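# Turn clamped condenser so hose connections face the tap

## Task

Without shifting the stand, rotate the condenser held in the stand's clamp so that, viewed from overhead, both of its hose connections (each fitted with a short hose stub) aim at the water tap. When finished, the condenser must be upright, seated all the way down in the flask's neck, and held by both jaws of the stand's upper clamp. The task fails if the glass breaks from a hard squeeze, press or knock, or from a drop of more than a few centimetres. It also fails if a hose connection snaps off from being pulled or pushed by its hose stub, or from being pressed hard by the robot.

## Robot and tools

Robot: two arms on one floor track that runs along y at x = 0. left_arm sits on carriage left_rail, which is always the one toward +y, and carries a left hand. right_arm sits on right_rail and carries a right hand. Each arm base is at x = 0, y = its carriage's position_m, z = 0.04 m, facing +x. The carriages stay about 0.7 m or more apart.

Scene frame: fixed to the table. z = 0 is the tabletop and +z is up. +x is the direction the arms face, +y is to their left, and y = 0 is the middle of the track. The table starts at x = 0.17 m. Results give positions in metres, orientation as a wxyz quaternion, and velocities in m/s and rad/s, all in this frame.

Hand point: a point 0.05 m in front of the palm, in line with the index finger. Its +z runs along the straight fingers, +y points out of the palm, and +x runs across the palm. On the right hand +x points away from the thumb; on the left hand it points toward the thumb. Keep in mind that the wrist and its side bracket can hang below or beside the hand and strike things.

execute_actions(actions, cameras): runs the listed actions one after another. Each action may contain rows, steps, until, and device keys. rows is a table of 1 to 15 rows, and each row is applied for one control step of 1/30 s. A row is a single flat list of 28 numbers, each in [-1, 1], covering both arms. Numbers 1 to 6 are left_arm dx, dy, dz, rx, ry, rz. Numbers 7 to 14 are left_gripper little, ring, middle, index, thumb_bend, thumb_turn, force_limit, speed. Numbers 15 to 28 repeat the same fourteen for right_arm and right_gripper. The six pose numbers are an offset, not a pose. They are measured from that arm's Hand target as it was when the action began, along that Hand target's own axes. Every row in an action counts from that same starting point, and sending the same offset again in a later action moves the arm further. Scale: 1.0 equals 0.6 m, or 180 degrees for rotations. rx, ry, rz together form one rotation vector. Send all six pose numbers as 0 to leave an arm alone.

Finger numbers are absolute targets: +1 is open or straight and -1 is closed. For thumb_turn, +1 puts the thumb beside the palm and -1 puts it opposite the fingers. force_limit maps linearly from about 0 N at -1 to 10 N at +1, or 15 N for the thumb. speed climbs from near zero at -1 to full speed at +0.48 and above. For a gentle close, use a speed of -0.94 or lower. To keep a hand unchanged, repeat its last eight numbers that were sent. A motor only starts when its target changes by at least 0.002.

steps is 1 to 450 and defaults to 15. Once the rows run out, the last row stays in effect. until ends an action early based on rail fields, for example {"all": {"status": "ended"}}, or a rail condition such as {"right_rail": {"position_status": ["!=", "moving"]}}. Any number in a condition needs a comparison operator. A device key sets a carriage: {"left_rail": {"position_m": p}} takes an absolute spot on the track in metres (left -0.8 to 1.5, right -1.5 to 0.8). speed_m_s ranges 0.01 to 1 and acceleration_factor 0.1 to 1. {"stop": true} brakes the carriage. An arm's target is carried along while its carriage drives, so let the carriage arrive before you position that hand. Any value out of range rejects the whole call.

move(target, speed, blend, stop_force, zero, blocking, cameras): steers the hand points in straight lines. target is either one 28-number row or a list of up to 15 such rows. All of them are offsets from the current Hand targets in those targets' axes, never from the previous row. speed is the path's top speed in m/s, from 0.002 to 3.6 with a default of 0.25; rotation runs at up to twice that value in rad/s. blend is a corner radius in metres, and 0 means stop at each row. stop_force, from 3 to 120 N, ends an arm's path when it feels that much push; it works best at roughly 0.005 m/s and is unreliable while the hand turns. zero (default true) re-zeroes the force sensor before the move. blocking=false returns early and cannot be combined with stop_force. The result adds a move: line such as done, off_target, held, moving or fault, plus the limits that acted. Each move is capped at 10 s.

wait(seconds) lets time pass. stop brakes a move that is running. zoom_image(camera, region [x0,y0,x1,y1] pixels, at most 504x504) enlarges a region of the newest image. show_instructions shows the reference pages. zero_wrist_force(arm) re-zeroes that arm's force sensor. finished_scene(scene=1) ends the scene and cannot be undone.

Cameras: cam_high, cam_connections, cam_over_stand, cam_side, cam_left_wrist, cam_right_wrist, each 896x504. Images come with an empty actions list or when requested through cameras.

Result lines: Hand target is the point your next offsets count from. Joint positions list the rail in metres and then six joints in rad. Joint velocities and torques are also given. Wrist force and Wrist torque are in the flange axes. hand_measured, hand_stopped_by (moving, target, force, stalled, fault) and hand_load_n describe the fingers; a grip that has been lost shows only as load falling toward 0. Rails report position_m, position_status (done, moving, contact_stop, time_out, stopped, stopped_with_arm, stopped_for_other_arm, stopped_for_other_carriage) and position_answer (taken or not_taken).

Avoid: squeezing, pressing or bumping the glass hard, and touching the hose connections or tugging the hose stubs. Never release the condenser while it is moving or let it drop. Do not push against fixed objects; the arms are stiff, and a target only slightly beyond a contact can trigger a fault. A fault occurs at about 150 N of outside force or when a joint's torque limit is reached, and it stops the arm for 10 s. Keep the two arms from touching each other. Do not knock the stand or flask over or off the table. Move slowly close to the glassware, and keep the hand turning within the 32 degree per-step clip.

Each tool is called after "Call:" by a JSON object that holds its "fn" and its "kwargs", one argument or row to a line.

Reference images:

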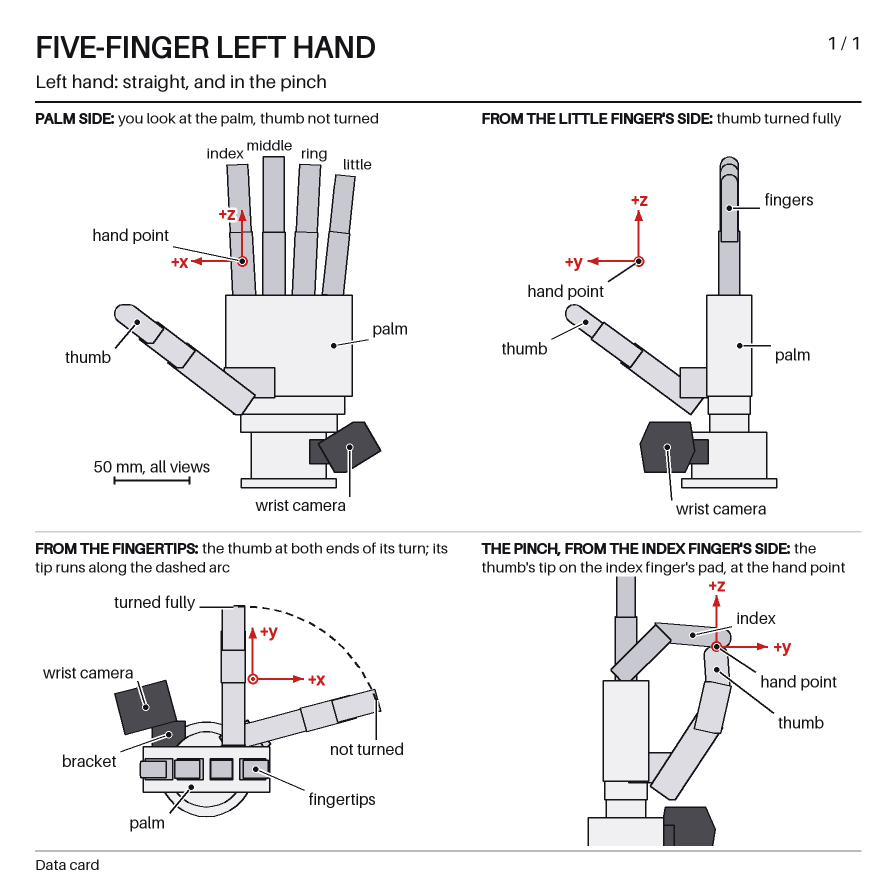

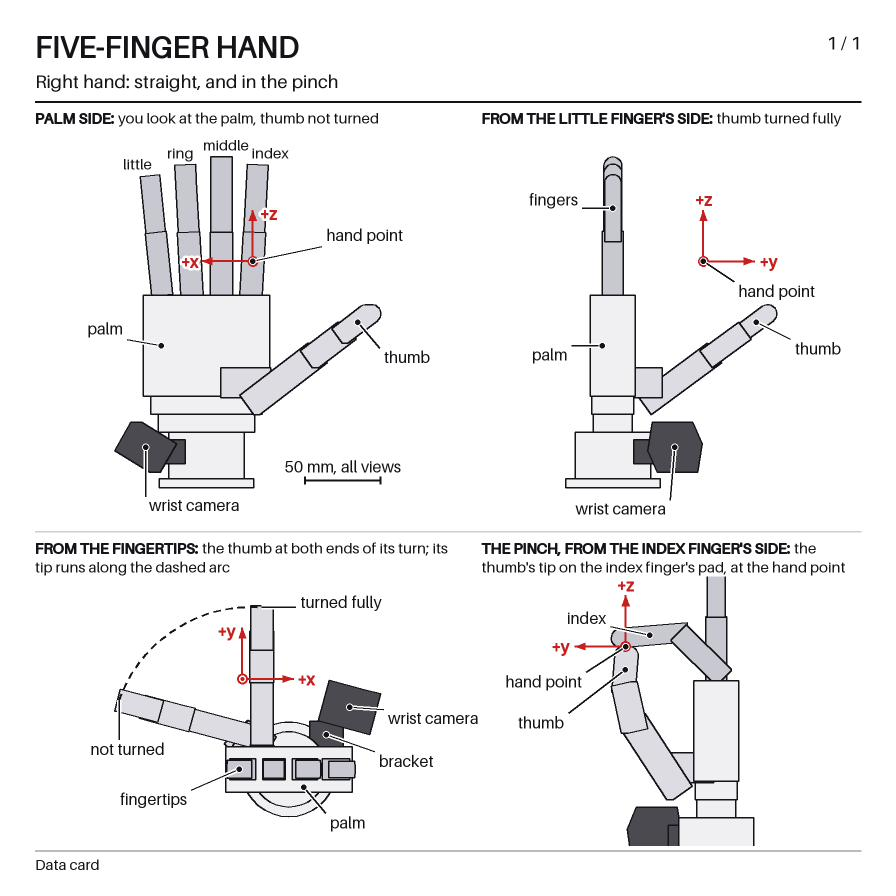

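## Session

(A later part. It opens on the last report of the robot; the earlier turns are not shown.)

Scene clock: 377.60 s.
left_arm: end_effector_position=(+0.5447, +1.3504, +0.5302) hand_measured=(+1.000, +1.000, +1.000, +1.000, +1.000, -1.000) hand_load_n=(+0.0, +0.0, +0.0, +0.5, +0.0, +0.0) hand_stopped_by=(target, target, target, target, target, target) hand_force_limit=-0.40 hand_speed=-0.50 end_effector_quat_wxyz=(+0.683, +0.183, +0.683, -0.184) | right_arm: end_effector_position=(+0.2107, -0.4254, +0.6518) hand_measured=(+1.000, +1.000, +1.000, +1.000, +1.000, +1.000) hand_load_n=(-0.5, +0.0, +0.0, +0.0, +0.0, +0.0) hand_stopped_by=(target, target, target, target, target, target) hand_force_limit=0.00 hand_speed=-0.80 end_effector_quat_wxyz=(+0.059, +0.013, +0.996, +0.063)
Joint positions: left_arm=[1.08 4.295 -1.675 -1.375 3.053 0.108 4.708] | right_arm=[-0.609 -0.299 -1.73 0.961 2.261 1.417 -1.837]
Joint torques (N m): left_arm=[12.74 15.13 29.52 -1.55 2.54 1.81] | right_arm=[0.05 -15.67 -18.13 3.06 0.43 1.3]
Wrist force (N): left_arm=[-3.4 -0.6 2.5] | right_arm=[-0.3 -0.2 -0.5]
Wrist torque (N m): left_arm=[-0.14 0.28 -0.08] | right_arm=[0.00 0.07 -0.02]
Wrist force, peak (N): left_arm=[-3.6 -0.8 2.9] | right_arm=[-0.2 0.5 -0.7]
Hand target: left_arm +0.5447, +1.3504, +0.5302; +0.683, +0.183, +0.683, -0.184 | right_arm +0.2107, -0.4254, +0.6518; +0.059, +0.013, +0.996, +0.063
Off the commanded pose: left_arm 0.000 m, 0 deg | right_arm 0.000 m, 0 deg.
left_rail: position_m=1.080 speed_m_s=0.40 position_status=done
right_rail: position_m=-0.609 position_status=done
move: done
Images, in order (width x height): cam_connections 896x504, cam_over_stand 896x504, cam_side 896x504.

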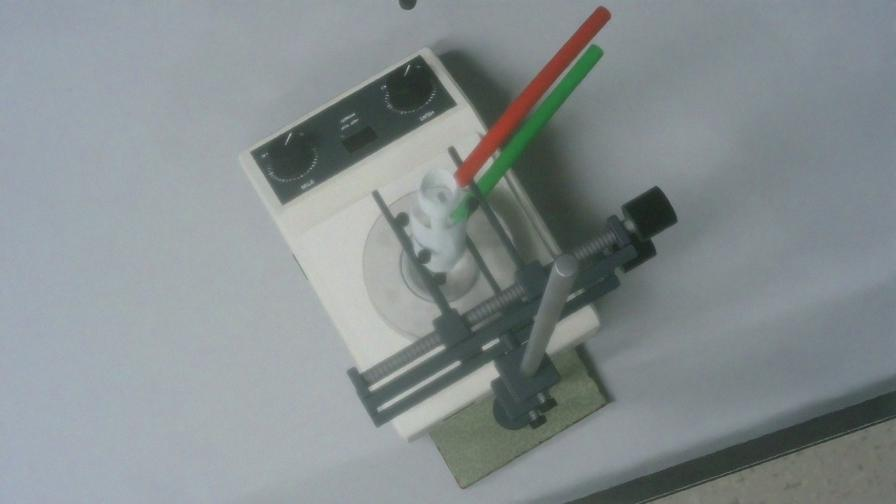

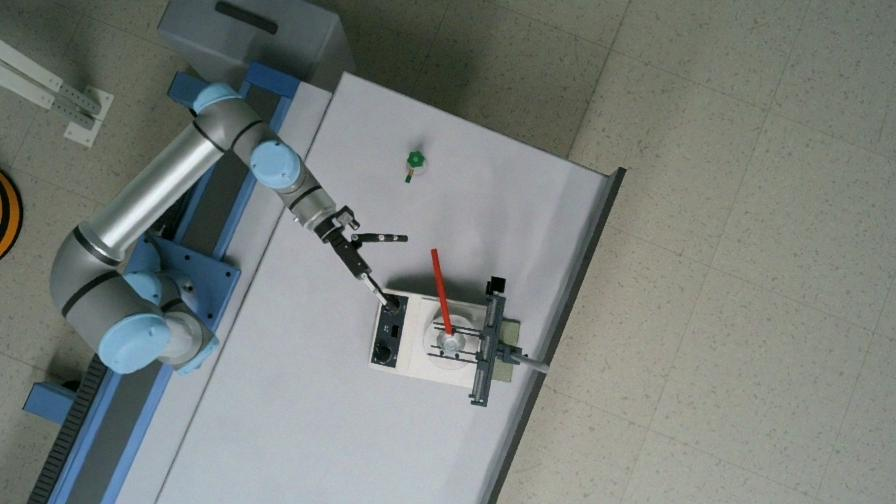

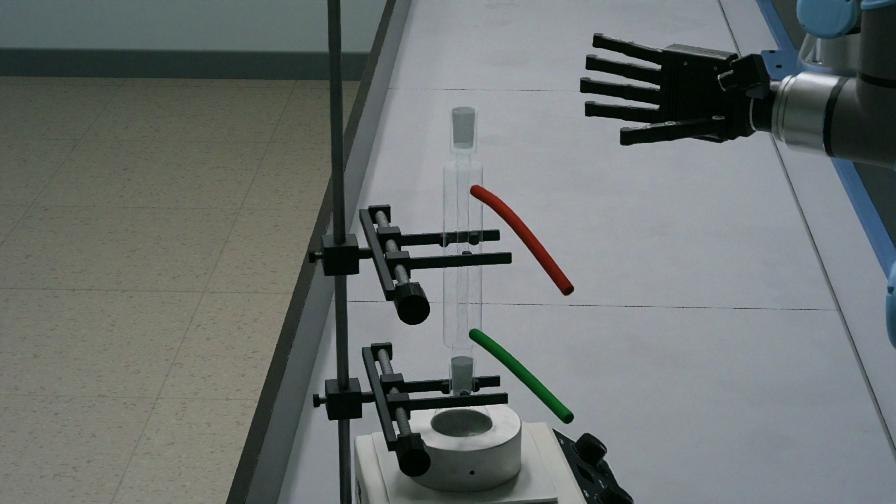

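Call:
{"fn": "move", "kwargs": {
  "target": [0.0503, -0.4275, 0.1608, -0.2222, 0, 0, 1, 1, 1, 1, 1, -1, -0.4, -0.5, 0, 0, 0, 0, 0, 0, 1, 1, 1, 1, 1, 1, 0, -0.8],
  "speed": 0.25
}}

Call:
{"fn": "execute_actions", "kwargs": {
  "actions": [
    {"left_rail": {"position_m": 1.45}, "steps": 150, "until": {"left_rail": {"position_status": ["!=", "moving"]}}}
  ]
}}

Call:
{"fn": "move", "kwargs": {
  "target": [0, 0, 0, 0, 0, -0.5, 1, 1, 1, 1, 1, -1, -0.4, -0.5, 0, 0, 0, 0, 0, 0, 1, 1, 1, 1, 1, 1, 0, -0.8],
  "speed": 0.3
}}

Scene clock: 382.20 s.
left_arm: end_effector_position=(+0.4995, +1.0801, +0.5005) hand_measured=(+1.000, +1.000, +1.000, +1.000, +1.000, -1.000) hand_load_n=(+0.0, +0.0, +0.0, +0.0, +0.0, +0.0) hand_stopped_by=(target, target, target, target, target, target) hand_force_limit=-0.40 hand_speed=-0.50 end_effector_quat_wxyz=(+0.704, -0.062, +0.705, +0.060) | right_arm: end_effector_position=(+0.2107, -0.4254, +0.6518) hand_measured=(+1.000, +1.000, +1.000, +1.000, +1.000, +1.000) hand_load_n=(+0.0, +0.0, +0.0, +0.0, +0.0, +0.5) hand_stopped_by=(target, target, target, target, target, target) hand_force_limit=0.00 hand_speed=-0.80 end_effector_quat_wxyz=(+0.059, +0.013, +0.996, +0.063)
Joint positions: left_arm=[1.08 3.263 -1.23 -1.839 3.068 -1.622 4.711] | right_arm=[-0.609 -0.299 -1.73 0.961 2.261 1.417 -1.837]
Joint torques (N m): left_arm=[-5.73 -2.61 30.39 3.06 -2.77 2.28] | right_arm=[0.25 -15.72 -18.65 3.11 0.38 1.34]
Wrist force (N): left_arm=[-3.3 -0.6 2.3] | right_arm=[0.2 -0.2 -0.5]
Wrist torque (N m): left_arm=[-0.14 0.23 -0.10] | right_arm=[0.00 -0.01 0.00]
Wrist force, peak (N): left_arm=[-3.7 -1.1 2.2] | right_arm=[-0.4 -0.3 -0.6]
Hand target: left_arm +0.4995, +1.0801, +0.5005; +0.704, -0.062, +0.705, +0.060 | right_arm +0.2107, -0.4254, +0.6518; +0.059, +0.013, +0.996, +0.063
Off the commanded pose: left_arm 0.000 m, 0 deg | right_arm 0.000 m, 0 deg.
left_rail: position_m=1.080 speed_m_s=0.40 position_status=done
right_rail: position_m=-0.609 position_status=done
move: done

Scene clock: 384.07 s.
left_arm: end_effector_position=(+0.4995, +1.4501, +0.5005) hand_measured=(+1.000, +1.000, +1.000, +1.000, +1.000, -1.000) hand_load_n=(+0.0, +0.0, +0.0, +0.0, +0.0, +0.0) hand_stopped_by=(target, target, target, target, target, target) hand_force_limit=-0.40 hand_speed=-0.50 end_effector_quat_wxyz=(+0.704, -0.062, +0.705, +0.060) | right_arm: end_effector_position=(+0.2107, -0.4254, +0.6518) hand_measured=(+1.000, +1.000, +1.000, +1.000, +1.000, +1.000) hand_load_n=(+0.0, +0.0, +0.0, +0.0, +0.0, +0.0) hand_stopped_by=(target, target, target, target, target, target) hand_force_limit=0.00 hand_speed=-0.80 end_effector_quat_wxyz=(+0.059, +0.013, +0.996, +0.063)
Joint positions: left_arm=[1.45 3.263 -1.23 -1.839 3.068 -1.622 4.711] | right_arm=[-0.609 -0.299 -1.73 0.961 2.261 1.417 -1.837]
Joint torques (N m): left_arm=[-6.95 -1.78 29.77 2.71 -1.68 2.13] | right_arm=[-0.62 -15.31 -18.18 3.06 0.37 1.42]
Wrist force (N): left_arm=[-3.4 -0.7 2.5] | right_arm=[0.1 -0.1 -0.3]
Wrist torque (N m): left_arm=[-0.16 0.25 -0.10] | right_arm=[-0.01 0.01 0.00]
Wrist force, peak (N): left_arm=[-3.4 -1.7 2.1] | right_arm=[-0.4 0.4 -0.5]
Hand target: left_arm +0.4995, +1.4501, +0.5005; +0.704, -0.062, +0.705, +0.060 | right_arm +0.2107, -0.4254, +0.6518; +0.059, +0.013, +0.996, +0.063
Off the commanded pose: left_arm 0.000 m, 0 deg | right_arm 0.000 m, 0 deg.
left_rail: position_m=1.450 speed_m_s=0.40 position_status=done
right_rail: position_m=-0.609 position_status=done

Scene clock: 387.43 s.
left_arm: end_effector_position=(+0.4995, +1.4501, +0.5005) hand_measured=(+1.000, +1.000, +1.000, +1.000, +1.000, -1.000) hand_load_n=(+0.0, +0.0, +0.0, +0.0, +0.5, +0.0) hand_stopped_by=(target, target, target, target, target, target) hand_force_limit=-0.40 hand_speed=-0.50 end_effector_quat_wxyz=(+0.541, -0.542, +0.455, -0.455) | right_arm: end_effector_position=(+0.2107, -0.4254, +0.6518) hand_measured=(+1.000, +1.000, +1.000, +1.000, +1.000, +1.000) hand_load_n=(+0.0, +0.0, +0.0, +0.0, -0.5, +0.0) hand_stopped_by=(target, target, target, target, target, target) hand_force_limit=0.00 hand_speed=-0.80 end_effector_quat_wxyz=(+0.059, +0.013, +0.996, +0.063)
Joint positions: left_arm=[1.45 3.659 -1.143 -1.815 2.957 -1.226 3.141] | right_arm=[-0.609 -0.299 -1.73 0.961 2.261 1.417 -1.837]
Joint torques (N m): left_arm=[14.31 14.44 10.63 2.95 2.75 -2.22] | right_arm=[0.29 -15.4 -18.18 3.05 0.34 1.35]
Wrist force (N): left_arm=[-0.7 -1.4 2.1] | right_arm=[-0.2 0.2 -0.3]
Wrist torque (N m): left_arm=[-0.01 0.04 -0.15] | right_arm=[0.04 0.05 -0.01]
Wrist force, peak (N): left_arm=[-3.6 -0.8 2.2] | right_arm=[-0.9 0.0 -0.1]
Hand target: left_arm +0.4995, +1.4501, +0.5005; +0.541, -0.542, +0.455, -0.455 | right_arm +0.2107, -0.4254, +0.6518; +0.059, +0.013, +0.996, +0.063
Off the commanded pose: left_arm 0.000 m, 0 deg | right_arm 0.000 m, 0 deg.
left_rail: position_m=1.450 speed_m_s=0.40 position_status=done
right_rail: position_m=-0.609 position_status=done
move: done

Call:
{"fn": "move", "kwargs": {
  "target": [
    [-0.2134, 0, 0.0377, 0, 0, 0, 1, 1, 1, 1, 1, -1, -0.4, -0.5, 0, 0, 0, 0, 0, 0, 1, 1, 1, 1, 1, 1, 0, -0.8],
    [-0.1997, 0.1333, 0.307, -0.2970, -0.0424, -0.5449, 1, 1, 1, 1, 1, -1, -0.4, -0.5, 0, 0, 0, 0, 0, 0, 1, 1, 1, 1, 1, 1, 0, -0.8],
    [-0.0062, 0.1938, 0.3398, -0.2970, -0.0424, -0.5449, 1, 1, 1, 1, 1, -1, -0.4, -0.5, 0, 0, 0, 0, 0, 0, 1, 1, 1, 1, 1, 1, 0, -0.8]
  ],
  "speed": 0.25,
  "blend": [0.02, 0.01, 0],
  "cameras": ["cam_side", "cam_over_stand", "cam_connections", "cam_left_wrist"]
}}

Scene clock: 393.83 s.
left_arm: end_effector_position=(+0.6996, +1.4886, +0.3840) hand_measured=(+1.000, +1.000, +1.000, +1.000, +1.000, -1.000) hand_load_n=(+0.0, +0.0, +0.0, -0.5, +0.0, +0.0) hand_stopped_by=(target, target, target, target, target, target) hand_force_limit=-0.40 hand_speed=-0.50 end_effector_quat_wxyz=(+0.217, +0.873, -0.011, +0.436) | right_arm: end_effector_position=(+0.2107, -0.4254, +0.6518) hand_measured=(+1.000, +1.000, +1.000, +1.000, +1.000, +1.000) hand_load_n=(+0.0, +0.0, +0.0, +0.0, +0.0, +0.0) hand_stopped_by=(target, target, target, target, target, target) hand_force_limit=0.00 hand_speed=-0.80 end_effector_quat_wxyz=(+0.059, +0.013, +0.996, +0.063)
Joint positions: left_arm=[1.45 3.745 -2.084 -1.166 2.335 -0.724 1.894] | right_arm=[-0.609 -0.299 -1.73 0.961 2.261 1.417 -1.837]
Joint torques (N m): left_arm=[-7.11 53.61 10.75 0.39 -1.34 -1.68] | right_arm=[-0.09 -15.86 -17.85 3.06 0.36 1.35]
Wrist force (N): left_arm=[2.5 0.6 1.5] | right_arm=[-0.1 -0.1 -0.5]
Wrist torque (N m): left_arm=[-0.02 -0.23 0.15] | right_arm=[0.00 0.04 -0.02]
Wrist force, peak (N): left_arm=[2.5 1.6 2.4] | right_arm=[-0.5 -0.2 -0.7]
Hand target: left_arm +0.6996, +1.4885, +0.3840; +0.217, +0.873, -0.011, +0.436 | right_arm +0.2107, -0.4254, +0.6518; +0.059, +0.013, +0.996, +0.063
Off the commanded pose: left_arm 0.000 m, 0 deg | right_arm 0.000 m, 0 deg.
left_rail: position_m=1.450 speed_m_s=0.40 position_status=done
right_rail: position_m=-0.609 position_status=done
move: done
cam_left_wrist: T_world_to_cam=[[0.39372, 0.90271, -0.1735, -1.5484], [0.09742, 0.14671, 0.98437, -0.65847], [0.91405, -0.40447, -0.03018, 0.09197]] pos_world=[0.58971, 1.53155, 0.3823]
Images, in order (width x height): cam_connections 896x504, cam_over_stand 896x504, cam_side 896x504, cam_left_wrist 896x504.

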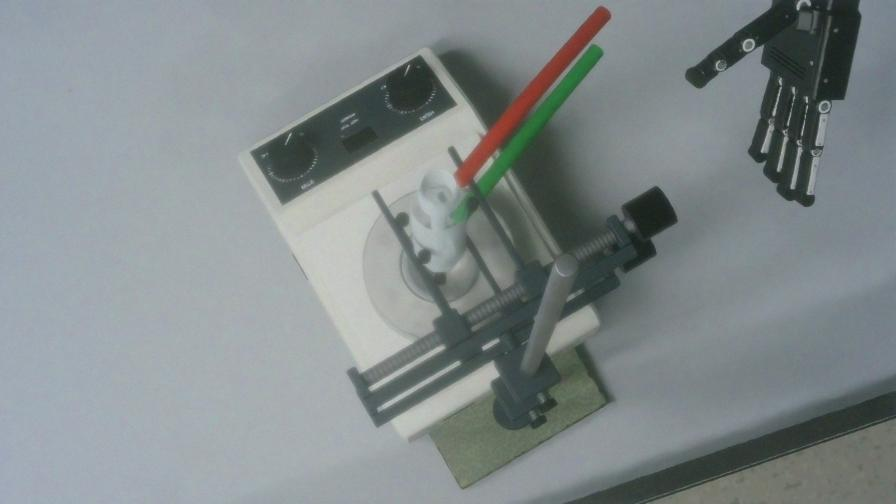

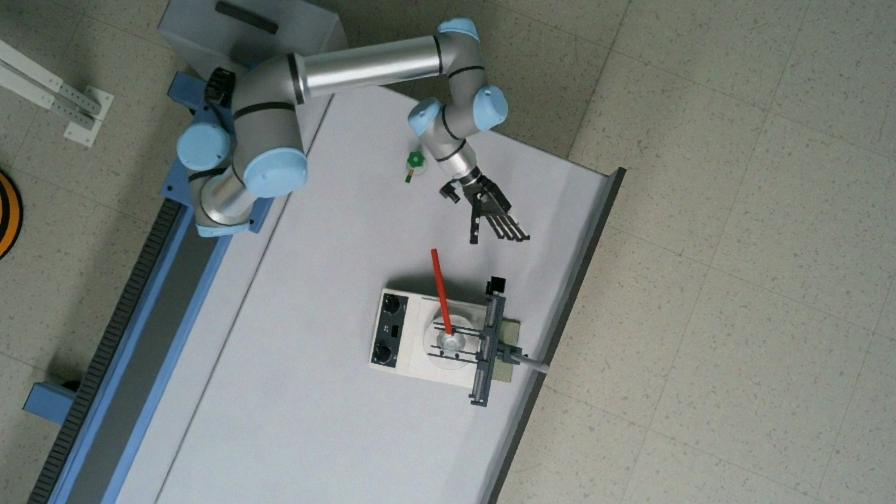

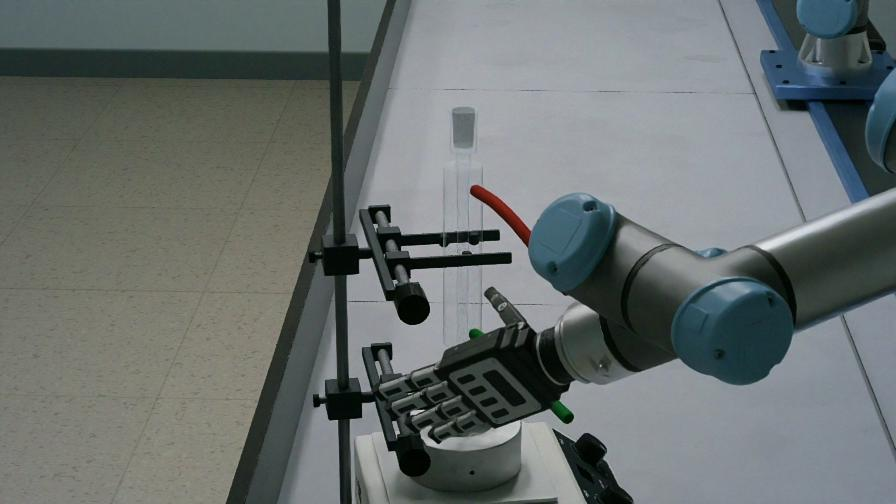

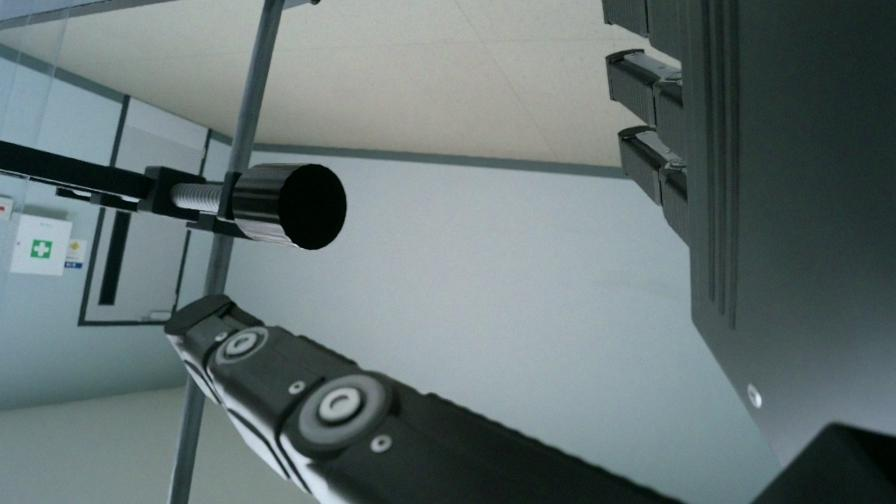

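Call:
{"fn": "move", "kwargs": {
  "target": [
    [0.0055, -0.0092, -0.0078, -0.0278, 0, 0, 1, 1, 1, 1, 1, -1, -0.4, -0.5, 0, 0, 0, 0, 0, 0, 1, 1, 1, 1, 1, 1, 0, -0.8],
    [0.0055, 0.07, 0.05, -0.0278, 0, 0, 1, 1, 1, 1, 1, -1, -0.4, -0.5, 0, 0, 0, 0, 0, 0, 1, 1, 1, 1, 1, 1, 0, -0.8]
  ],
  "speed": 0.1,
  "cameras": ["cam_left_wrist", "cam_over_stand", "cam_connections", "cam_side"]
}}

Call:
{"fn": "zoom_image", "kwargs": {
  "camera": "cam_over_stand",
  "region": [400, 160, 560, 320]
}}

Scene clock: 399.53 s.
left_arm: end_effector_position=(+0.7156, +1.4395, +0.3863) hand_measured=(+1.000, +1.000, +1.000, +1.000, +1.000, -1.000) hand_load_n=(+0.0, +0.0, +0.0, +0.0, +0.0, +0.0) hand_stopped_by=(target, target, target, target, target, target) hand_force_limit=-0.40 hand_speed=-0.50 end_effector_quat_wxyz=(+0.255, +0.863, -0.030, +0.436) | right_arm: end_effector_position=(+0.2107, -0.4254, +0.6518) hand_measured=(+1.000, +1.000, +1.000, +1.000, +1.000, +1.000) hand_load_n=(+0.0, +0.0, +0.0, +0.0, +0.0, +0.0) hand_stopped_by=(target, target, target, target, target, target) hand_force_limit=0.00 hand_speed=-0.80 end_effector_quat_wxyz=(+0.059, +0.013, +0.996, +0.063)
Joint positions: left_arm=[1.45 3.668 -2.118 -1.13 2.365 -0.688 1.831] | right_arm=[-0.609 -0.299 -1.73 0.961 2.261 1.417 -1.837]
Joint torques (N m): left_arm=[-9.24 53.79 10.13 0.1 -1.69 -2.19] | right_arm=[-0.02 -15.9 -18.04 3.02 0.4 1.44]
Wrist force (N): left_arm=[2.8 0.4 1.8] | right_arm=[-0.4 -0.2 -0.3]
Wrist torque (N m): left_arm=[-0.08 -0.28 0.18] | right_arm=[-0.02 0.08 -0.03]
Wrist force, peak (N): left_arm=[2.7 1.0 2.1] | right_arm=[-0.6 -0.1 -0.6]
Hand target: left_arm +0.7156, +1.4394, +0.3863; +0.255, +0.863, -0.030, +0.436 | right_arm +0.2107, -0.4254, +0.6518; +0.059, +0.013, +0.996, +0.063
Off the commanded pose: left_arm 0.000 m, 0 deg | right_arm 0.000 m, 0 deg.
left_rail: position_m=1.450 speed_m_s=0.40 position_status=done
right_rail: position_m=-0.609 position_status=done
move: done
cam_left_wrist: T_world_to_cam=[[0.45572, 0.86379, -0.21493, -1.48231], [0.09411, 0.19336, 0.9766, -0.71683], [0.88514, -0.46528, 0.00683, 0.1515]] pos_world=[0.60888, 1.48949, 0.38042]
Images, in order (width x height): cam_connections 896x504, cam_over_stand 896x504, cam_side 896x504, cam_left_wrist 896x504.

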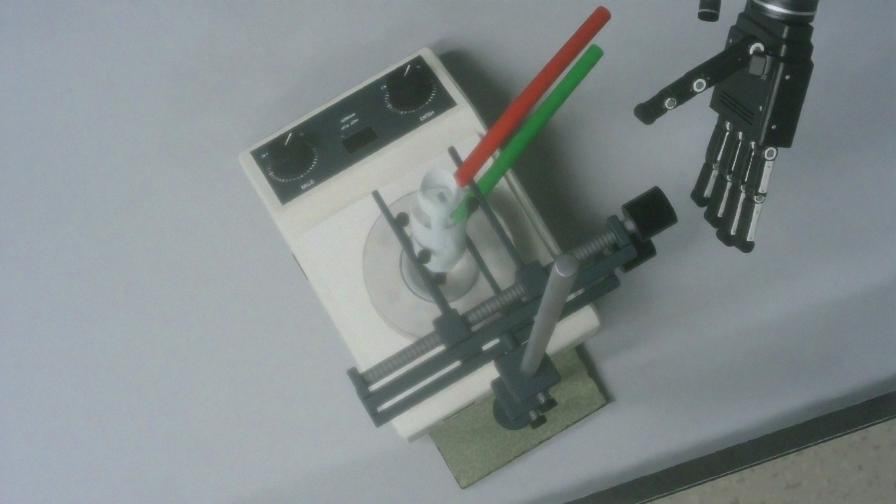

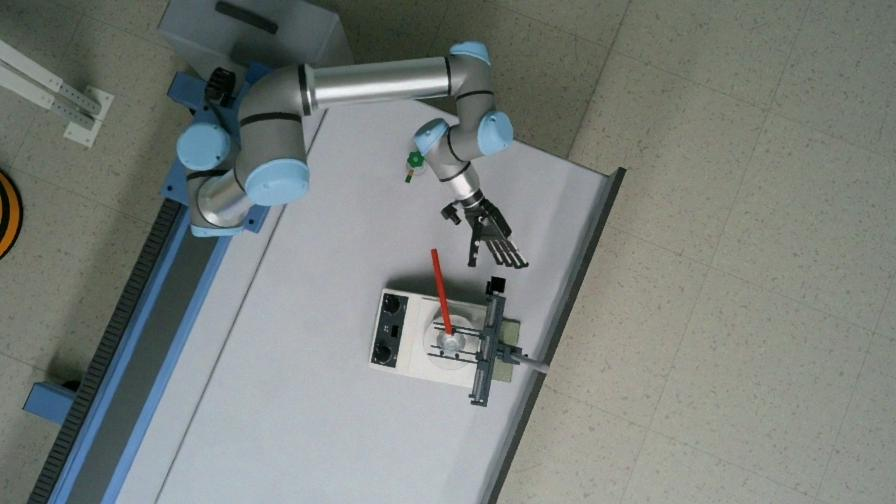

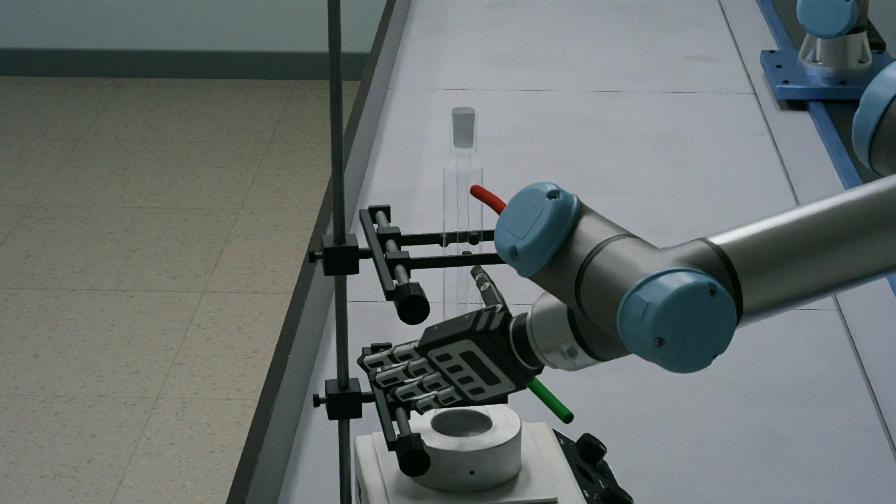

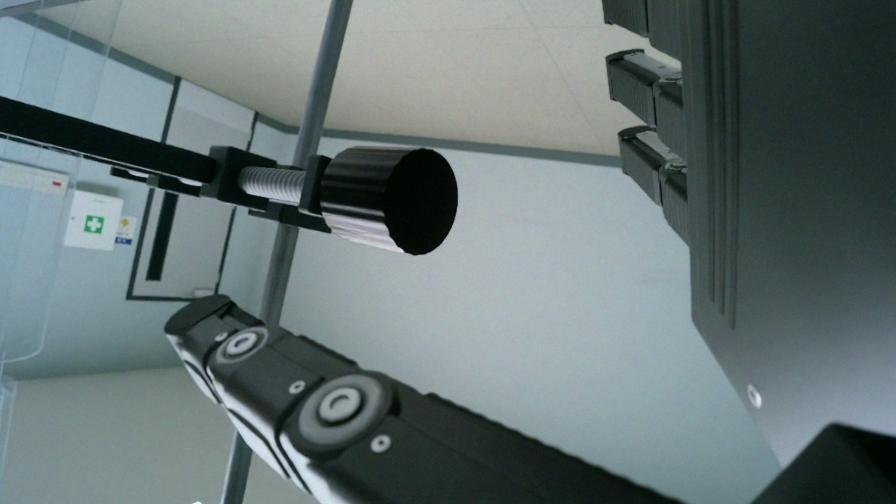

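Scaled by 3.150 from the camera's image (finer frame: 1280x720).

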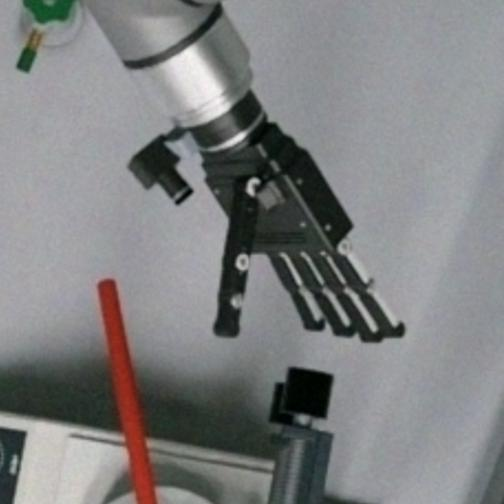

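Call:
{"fn": "move", "kwargs": {
  "target": [0.0019, 0.0547, 0.0417, 0, 0, 0, 1, 1, 1, 1, 1, -1, -0.4, -0.5, 0, 0, 0, 0, 0, 0, 1, 1, 1, 1, 1, 1, 0, -0.8],
  "speed": 0.05,
  "stop_force": 6,
  "cameras": ["cam_left_wrist", "cam_over_stand"]
}}

Call:
{"fn": "zoom_image", "kwargs": {
  "camera": "cam_over_stand",
  "region": [400, 160, 560, 320]
}}

Scene clock: 402.47 s.
left_arm: end_effector_position=(+0.7258, +1.3995, +0.3885) hand_measured=(+1.000, +1.000, +1.000, +1.000, +1.000, -1.000) hand_load_n=(+0.0, +0.0, +0.0, +0.0, +0.0, +0.0) hand_stopped_by=(target, target, target, target, target, target) hand_force_limit=-0.40 hand_speed=-0.50 end_effector_quat_wxyz=(+0.255, +0.863, -0.030, +0.436) | right_arm: end_effector_position=(+0.2107, -0.4254, +0.6518) hand_measured=(+1.000, +1.000, +1.000, +1.000, +1.000, +1.000) hand_load_n=(+0.0, +0.0, +0.0, +0.0, +0.0, +0.0) hand_stopped_by=(target, target, target, target, target, target) hand_force_limit=0.00 hand_speed=-0.80 end_effector_quat_wxyz=(+0.059, +0.013, +0.996, +0.063)
Joint positions: left_arm=[1.45 3.593 -2.105 -1.132 2.419 -0.738 1.744] | right_arm=[-0.609 -0.299 -1.73 0.961 2.261 1.417 -1.837]
Joint torques (N m): left_arm=[-7.64 54.69 27.8 0.16 -1.73 -2.14] | right_arm=[0.13 -15.68 -18.49 3.05 0.4 1.34]
Wrist force (N): left_arm=[2.4 0.5 1.5] | right_arm=[-0.5 0.2 -0.3]
Wrist torque (N m): left_arm=[-0.04 -0.23 0.16] | right_arm=[0.05 0.10 -0.02]
Wrist force, peak (N): left_arm=[2.9 0.6 1.7] | right_arm=[-0.1 -0.3 -0.9]
Hand target: left_arm +0.7258, +1.3995, +0.3885; +0.255, +0.863, -0.030, +0.436 | right_arm +0.2107, -0.4254, +0.6518; +0.059, +0.013, +0.996, +0.063
Off the commanded pose: left_arm 0.000 m, 0 deg | right_arm 0.000 m, 0 deg.
left_rail: position_m=1.450 speed_m_s=0.40 position_status=done
right_rail: position_m=-0.609 position_status=done
move: done
cam_left_wrist: T_world_to_cam=[[0.45572, 0.86379, -0.21493, -1.45185], [0.09411, 0.19336, 0.9766, -0.71218], [0.88514, -0.46528, 0.00683, 0.1238]] pos_world=[0.61908, 1.44939, 0.38262]
Images, in order (width x height): cam_over_stand 896x504, cam_left_wrist 896x504.

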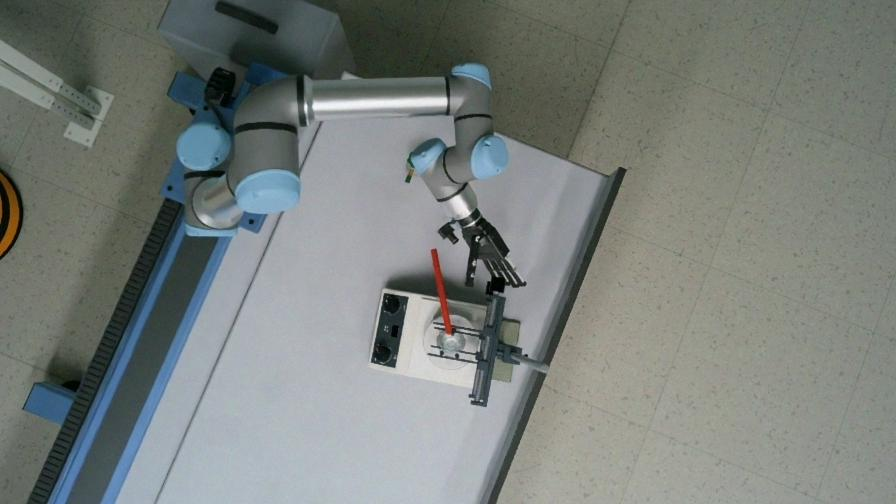

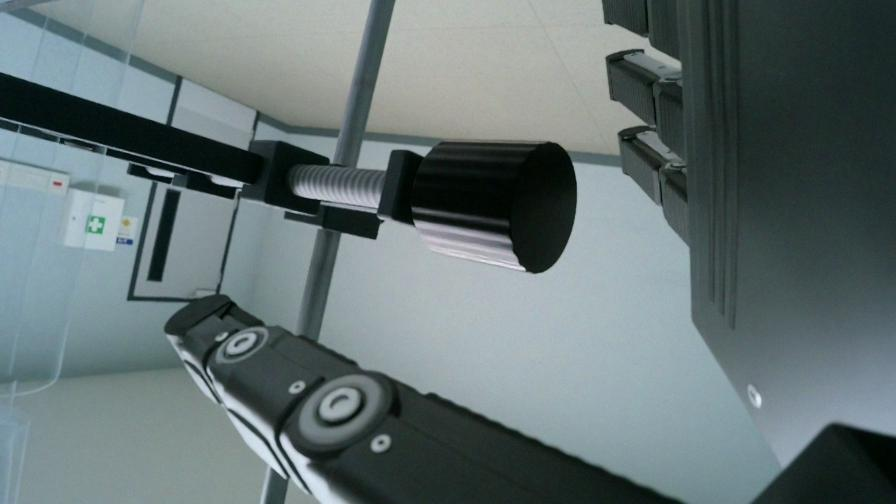

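Scaled by 3.150 from the camera's image (finer frame: 1280x720).

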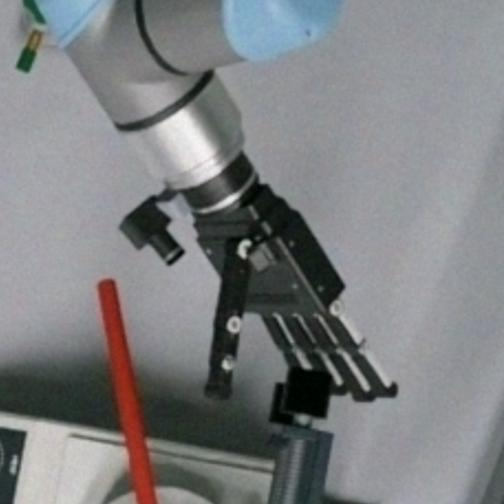

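Call:
{"fn": "execute_actions", "kwargs": {
  "actions": [
    {"rows": [[0,0,0,0,0,0, 1,1,0.6,0.6,0.3,-1,-0.3,-0.4, 0,0,0,0,0,0, 1,1,1,1,1,1,0,-0.8]], "steps": 30},
    {"rows": [[0,0,0,0,0,0, 1,1,-0.3,-0.3,-0.3,-1,-0.3,-0.8, 0,0,0,0,0,0, 1,1,1,1,1,1,0,-0.8]], "steps": 60}
  ],
  "cameras": ["cam_left_wrist"]
}}

Scene clock: 406.10 s.
left_arm: end_effector_position=(+0.7258, +1.3995, +0.3885) hand_measured=(+1.000, +1.000, +0.344, +0.380, -0.094, -1.000) hand_load_n=(+0.0, +0.0, +5.0, +3.0, +5.0, +0.0) hand_stopped_by=(target, target, force, force, force, target) hand_force_limit=-0.30 hand_speed=-0.80 end_effector_quat_wxyz=(+0.255, +0.863, -0.030, +0.436) | right_arm: end_effector_position=(+0.2107, -0.4254, +0.6518) hand_measured=(+1.000, +1.000, +1.000, +1.000, +1.000, +1.000) hand_load_n=(+0.0, +0.0, +0.0, +0.0, +0.0, +0.0) hand_stopped_by=(target, target, target, target, target, target) hand_force_limit=0.00 hand_speed=-0.80 end_effector_quat_wxyz=(+0.059, +0.013, +0.996, +0.063)
Joint positions: left_arm=[1.45 3.593 -2.105 -1.132 2.419 -0.738 1.744] | right_arm=[-0.609 -0.299 -1.73 0.961 2.261 1.417 -1.837]
Joint torques (N m): left_arm=[-5.54 53.52 27.4 -2.15 3.19 -1.84] | right_arm=[-0.33 -15.53 -18.08 3.02 0.39 1.36]
Wrist force (N): left_arm=[1.7 -4.0 8.5] | right_arm=[-0.1 -0.1 -0.3]
Wrist torque (N m): left_arm=[-0.21 -0.09 0.21] | right_arm=[0.01 0.04 -0.01]
Wrist force, peak (N): left_arm=[2.6 -7.9 10.9] | right_arm=[-0.5 -0.4 -0.5]
Hand target: left_arm +0.7258, +1.3995, +0.3885; +0.255, +0.863, -0.030, +0.436 | right_arm +0.2107, -0.4254, +0.6518; +0.059, +0.013, +0.996, +0.063
Off the commanded pose: left_arm 0.000 m, 0 deg | right_arm 0.000 m, 0 deg.
left_rail: position_m=1.450 speed_m_s=0.40 position_status=done
right_rail: position_m=-0.609 position_status=done
cam_left_wrist: T_world_to_cam=[[0.45572, 0.86379, -0.21493, -1.45185], [0.09411, 0.19336, 0.9766, -0.71218], [0.88514, -0.46528, 0.00683, 0.1238]] pos_world=[0.61908, 1.44939, 0.38262]

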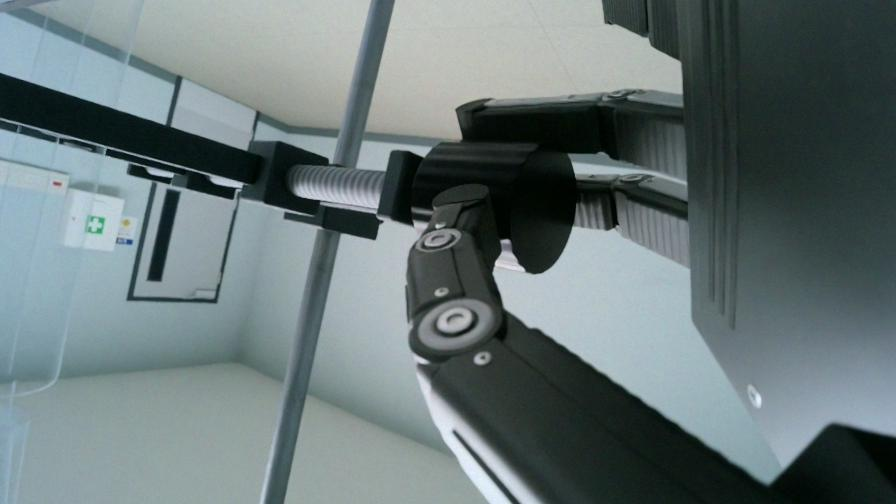

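Call:
{"fn": "move", "kwargs": {
  "target": [
    [-0.0120, 0.0028, -0.0033, 0, 0.0851, 0.0714, 1, 1, -0.3, -0.3, -0.3, -1, -0.3, -0.8, 0, 0, 0, 0, 0, 0, 1, 1, 1, 1, 1, 1, 0, -0.8],
    [-0.0248, 0.0028, -0.0033, 0, 0.1702, 0.1428, 1, 1, -0.3, -0.3, -0.3, -1, -0.3, -0.8, 0, 0, 0, 0, 0, 0, 1, 1, 1, 1, 1, 1, 0, -0.8]
  ],
  "speed": 0.1,
  "blend": [0.001, 0],
  "cameras": ["cam_left_wrist", "cam_connections", "cam_over_stand"]
}}

Call:
{"fn": "zoom_image", "kwargs": {
  "camera": "cam_connections",
  "region": [370, 150, 570, 310]
}}

Call:
{"fn": "zoom_image", "kwargs": {
  "camera": "cam_over_stand",
  "region": [400, 160, 560, 320]
}}

Scene clock: 411.53 s.
left_arm: end_effector_position=(+0.7147, +1.3964, +0.3787) hand_measured=(+1.000, +1.000, +0.346, +0.380, -0.094, -1.000) hand_load_n=(+0.0, +0.0, +11.5, +1.0, +3.5, +0.0) hand_stopped_by=(target, target, force, force, force, target) hand_force_limit=-0.30 hand_speed=-0.80 end_effector_quat_wxyz=(+0.151, +0.690, -0.151, +0.691) | right_arm: end_effector_position=(+0.2107, -0.4254, +0.6518) hand_measured=(+1.000, +1.000, +1.000, +1.000, +1.000, +1.000) hand_load_n=(+0.0, +0.0, +0.0, +0.0, +0.0, +0.0) hand_stopped_by=(target, target, target, target, target, target) hand_force_limit=0.00 hand_speed=-0.80 end_effector_quat_wxyz=(+0.059, +0.013, +0.996, +0.063)
Joint positions: left_arm=[1.45 3.602 -1.92 -1.627 3.55 -0.679 1.568] | right_arm=[-0.609 -0.299 -1.73 0.961 2.261 1.417 -1.837]
Joint torques (N m): left_arm=[-14.75 61.73 16.87 4.08 0.87 -2.82] | right_arm=[0.45 -15.52 -18.07 3.04 0.39 1.42]
Wrist force (N): left_arm=[-14.9 -12.8 7.4] | right_arm=[-0.2 0.2 -0.5]
Wrist torque (N m): left_arm=[-0.36 -0.61 -0.12] | right_arm=[0.04 0.05 -0.01]
Wrist force, peak (N): left_arm=[-15.6 -14.1 21.1] | right_arm=[-0.5 0.0 -0.6]
Hand target: left_arm +0.7147, +1.3964, +0.3787; +0.151, +0.690, -0.151, +0.691 | right_arm +0.2107, -0.4254, +0.6518; +0.059, +0.013, +0.996, +0.063
Off the commanded pose: left_arm 0.000 m, 0 deg | right_arm 0.000 m, 0 deg.
left_rail: position_m=1.450 speed_m_s=0.40 position_status=done
right_rail: position_m=-0.609 position_status=done
move: done
cam_left_wrist: T_world_to_cam=[[0.43741, 0.85957, 0.2642, -1.60873], [-0.54321, 0.01842, 0.8394, 0.05071], [0.71666, -0.51068, 0.47498, 0.13879]] pos_world=[0.63176, 1.45276, 0.31654]
Images, in order (width x height): cam_connections 896x504, cam_over_stand 896x504, cam_left_wrist 896x504.

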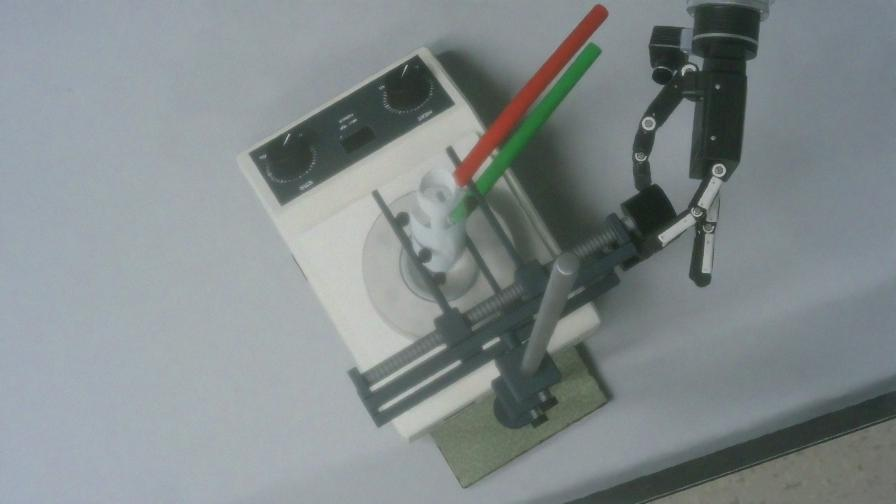

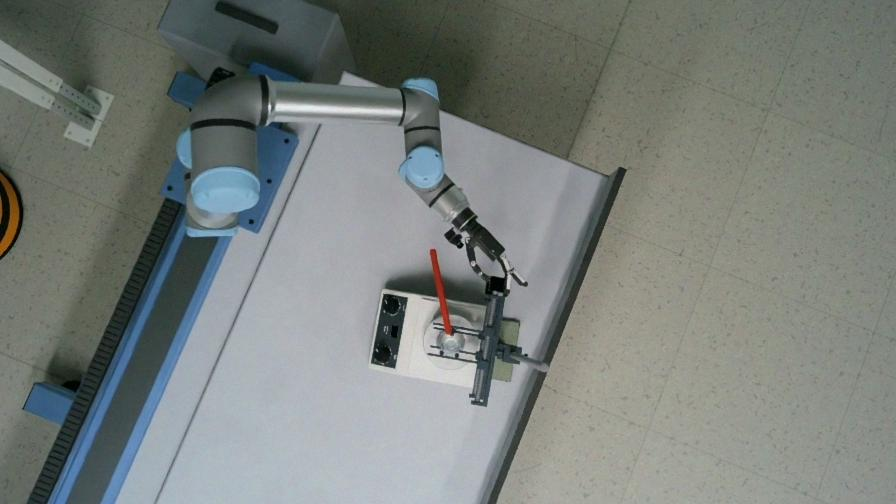

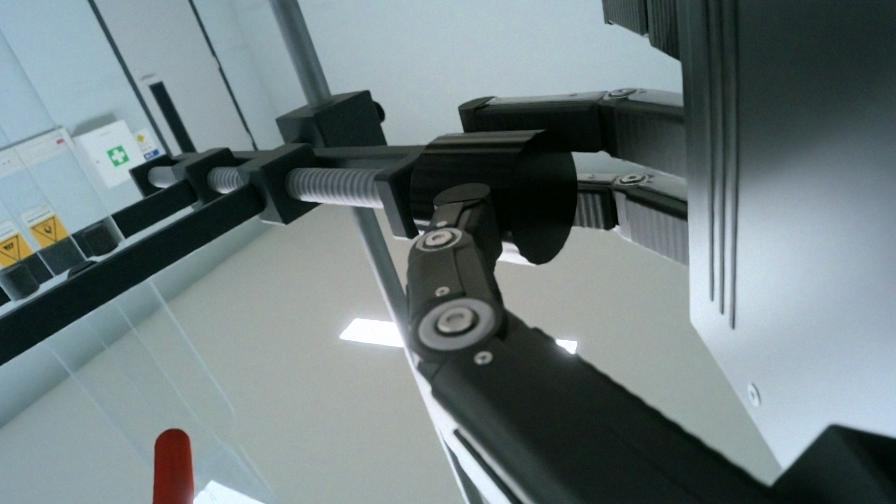

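Scaled by 2.520 from the camera's image (finer frame: 1280x720).

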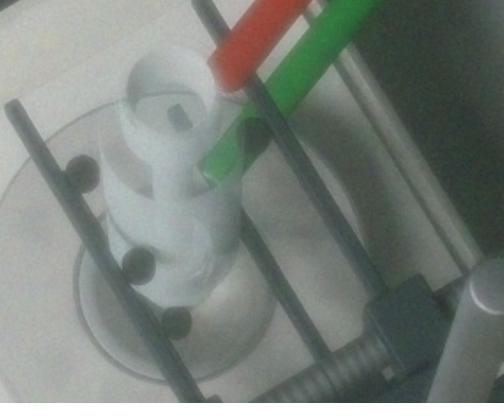

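Scaled by 3.150 from the camera's image (finer frame: 1280x720).

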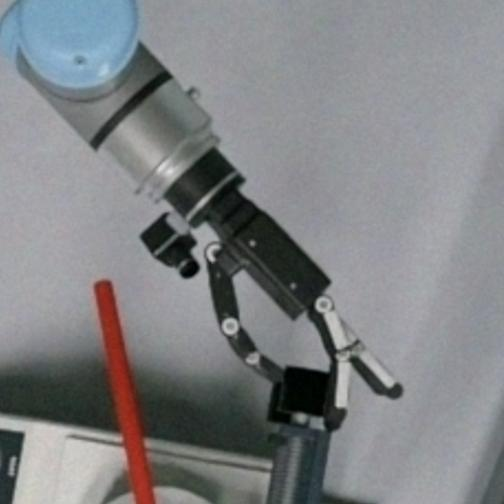

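Call:
{"fn": "execute_actions", "kwargs": {
  "actions": [
    {"rows": [[-0.0008,-0.0008,0.0003,0,0,0, 1,1,-0.3,-0.3,-0.35,-1,-0.1,-0.8, 0,0,0,0,0,0, 1,1,1,1,1,1,0,-0.8]], "steps": 30}
  ]
}}

Scene clock: 413.40 s.
left_arm: end_effector_position=(+0.7150, +1.3968, +0.3782) hand_measured=(+1.000, +1.000, +0.346, +0.380, -0.108, -1.000) hand_load_n=(+0.0, +0.0, +9.0, +0.5, +7.5, +0.0) hand_stopped_by=(target, target, force, force, force, target) hand_force_limit=-0.10 hand_speed=-0.80 end_effector_quat_wxyz=(+0.151, +0.690, -0.151, +0.691) | right_arm: end_effector_position=(+0.2107, -0.4254, +0.6518) hand_measured=(+1.000, +1.000, +1.000, +1.000, +1.000, +1.000) hand_load_n=(+0.0, +0.0, +0.0, +0.0, -0.5, +0.0) hand_stopped_by=(target, target, target, target, target, target) hand_force_limit=0.00 hand_speed=-0.80 end_effector_quat_wxyz=(+0.059, +0.013, +0.996, +0.063)
Joint positions: left_arm=[1.45 3.603 -1.921 -1.627 3.551 -0.679 1.568] | right_arm=[-0.609 -0.299 -1.73 0.961 2.261 1.417 -1.837]
Joint torques (N m): left_arm=[9.98 33.13 32.63 3.67 2.13 -2.63] | right_arm=[0.06 -15.62 -18.53 3.11 0.39 1.49]
Wrist force (N): left_arm=[-6.0 -2.6 2.3] | right_arm=[-0.3 -0.1 -0.3]
Wrist torque (N m): left_arm=[0.00 -0.64 -0.05] | right_arm=[0.00 0.06 -0.02]
Wrist force, peak (N): left_arm=[-14.9 -12.9 7.6] | right_arm=[-0.7 -0.1 -0.4]
Hand target: left_arm +0.7150, +1.3968, +0.3782; +0.151, +0.690, -0.151, +0.691 | right_arm +0.2107, -0.4254, +0.6518; +0.059, +0.013, +0.996, +0.063
Off the commanded pose: left_arm 0.000 m, 0 deg | right_arm 0.000 m, 0 deg.
left_rail: position_m=1.450 speed_m_s=0.40 position_status=done
right_rail: position_m=-0.609 position_status=done

Call:
{"fn": "execute_actions", "kwargs": {
  "actions": [
    {"rows": [[0,0,0,0,0,0, 1,1,-0.35,-0.3,-0.35,-1,-0.1,-0.8, 0,0,0,0,0,0, 1,1,1,1,1,1,0,-0.8]], "steps": 20}
  ]
}}

Call:
{"fn": "move", "kwargs": {
  "target": [
    [-0.0123, 0.0026, -0.0031, 0, 0.0851, 0.0714, 1, 1, -0.35, -0.3, -0.35, -1, -0.1, -0.8, 0, 0, 0, 0, 0, 0, 1, 1, 1, 1, 1, 1, 0, -0.8]
  ],
  "speed": 0.1
}}

Scene clock: 414.83 s.
left_arm: end_effector_position=(+0.7150, +1.3968, +0.3782) hand_measured=(+1.000, +1.000, +0.346, +0.380, -0.108, -1.000) hand_load_n=(+0.0, +0.5, +9.5, +0.5, +8.0, +0.0) hand_stopped_by=(target, target, force, force, force, target) hand_force_limit=-0.10 hand_speed=-0.80 end_effector_quat_wxyz=(+0.151, +0.690, -0.151, +0.691) | right_arm: end_effector_position=(+0.2107, -0.4254, +0.6518) hand_measured=(+1.000, +1.000, +1.000, +1.000, +1.000, +1.000) hand_load_n=(+0.0, +0.0, +0.0, +0.0, +0.0, +0.0) hand_stopped_by=(target, target, target, target, target, target) hand_force_limit=0.00 hand_speed=-0.80 end_effector_quat_wxyz=(+0.059, +0.013, +0.996, +0.063)
Joint positions: left_arm=[1.45 3.603 -1.921 -1.627 3.551 -0.679 1.568] | right_arm=[-0.609 -0.299 -1.73 0.961 2.261 1.417 -1.837]
Joint torques (N m): left_arm=[9.75 32.8 31.92 3.37 -0.87 -2.35] | right_arm=[-0.14 -15.86 -18.51 2.99 0.35 1.48]
Wrist force (N): left_arm=[-6.0 -2.7 2.2] | right_arm=[-0.3 0.1 -0.3]
Wrist torque (N m): left_arm=[-0.01 -0.65 -0.05] | right_arm=[0.03 0.06 -0.02]
Wrist force, peak (N): left_arm=[-6.1 -2.8 2.4] | right_arm=[-0.2 0.1 -0.7]
Hand target: left_arm +0.7150, +1.3968, +0.3782; +0.151, +0.690, -0.151, +0.691 | right_arm +0.2107, -0.4254, +0.6518; +0.059, +0.013, +0.996, +0.063
Off the commanded pose: left_arm 0.000 m, 0 deg | right_arm 0.000 m, 0 deg.
left_rail: position_m=1.450 speed_m_s=0.40 position_status=done
right_rail: position_m=-0.609 position_status=done

Scene clock: 417.23 s.
left_arm: end_effector_position=(+0.7127, +1.3961, +0.3709) hand_measured=(+1.000, +1.000, +0.346, +0.380, -0.108, -1.000) hand_load_n=(+0.0, +0.0, +12.5, +0.0, +7.5, +0.0) hand_stopped_by=(target, target, force, force, force, target) hand_force_limit=-0.10 hand_speed=-0.80 end_effector_quat_wxyz=(+0.092, +0.571, -0.205, +0.790) | right_arm: end_effector_position=(+0.2107, -0.4254, +0.6518) hand_measured=(+1.000, +1.000, +1.000, +1.000, +1.000, +1.000) hand_load_n=(+0.5, +0.0, +0.0, +0.0, +0.0, +0.0) hand_stopped_by=(target, target, target, target, target, target) hand_force_limit=0.00 hand_speed=-0.80 end_effector_quat_wxyz=(+0.059, +0.013, +0.996, +0.063)
Joint positions: left_arm=[1.45 3.596 -1.949 -1.78 4.151 -0.7 1.469] | right_arm=[-0.609 -0.299 -1.73 0.961 2.261 1.417 -1.837]
Joint torques (N m): left_arm=[-11.64 36.11 12.66 5.02 -1.5 -2.71] | right_arm=[0.07 -15.7 -18.18 2.99 0.48 1.43]
Wrist force (N): left_arm=[-12.7 -7.8 10.5] | right_arm=[-0.3 -0.2 -0.2]
Wrist torque (N m): left_arm=[-0.41 -0.42 -0.23] | right_arm=[-0.02 0.07 -0.02]
Wrist force, peak (N): left_arm=[-13.6 -9.7 12.5] | right_arm=[-0.5 -0.6 0.0]
Hand target: left_arm +0.7127, +1.3961, +0.3708; +0.092, +0.571, -0.205, +0.790 | right_arm +0.2107, -0.4254, +0.6518; +0.059, +0.013, +0.996, +0.063
Off the commanded pose: left_arm 0.000 m, 0 deg | right_arm 0.000 m, 0 deg.
left_rail: position_m=1.450 speed_m_s=0.40 position_status=done
right_rail: position_m=-0.609 position_status=done
move: done


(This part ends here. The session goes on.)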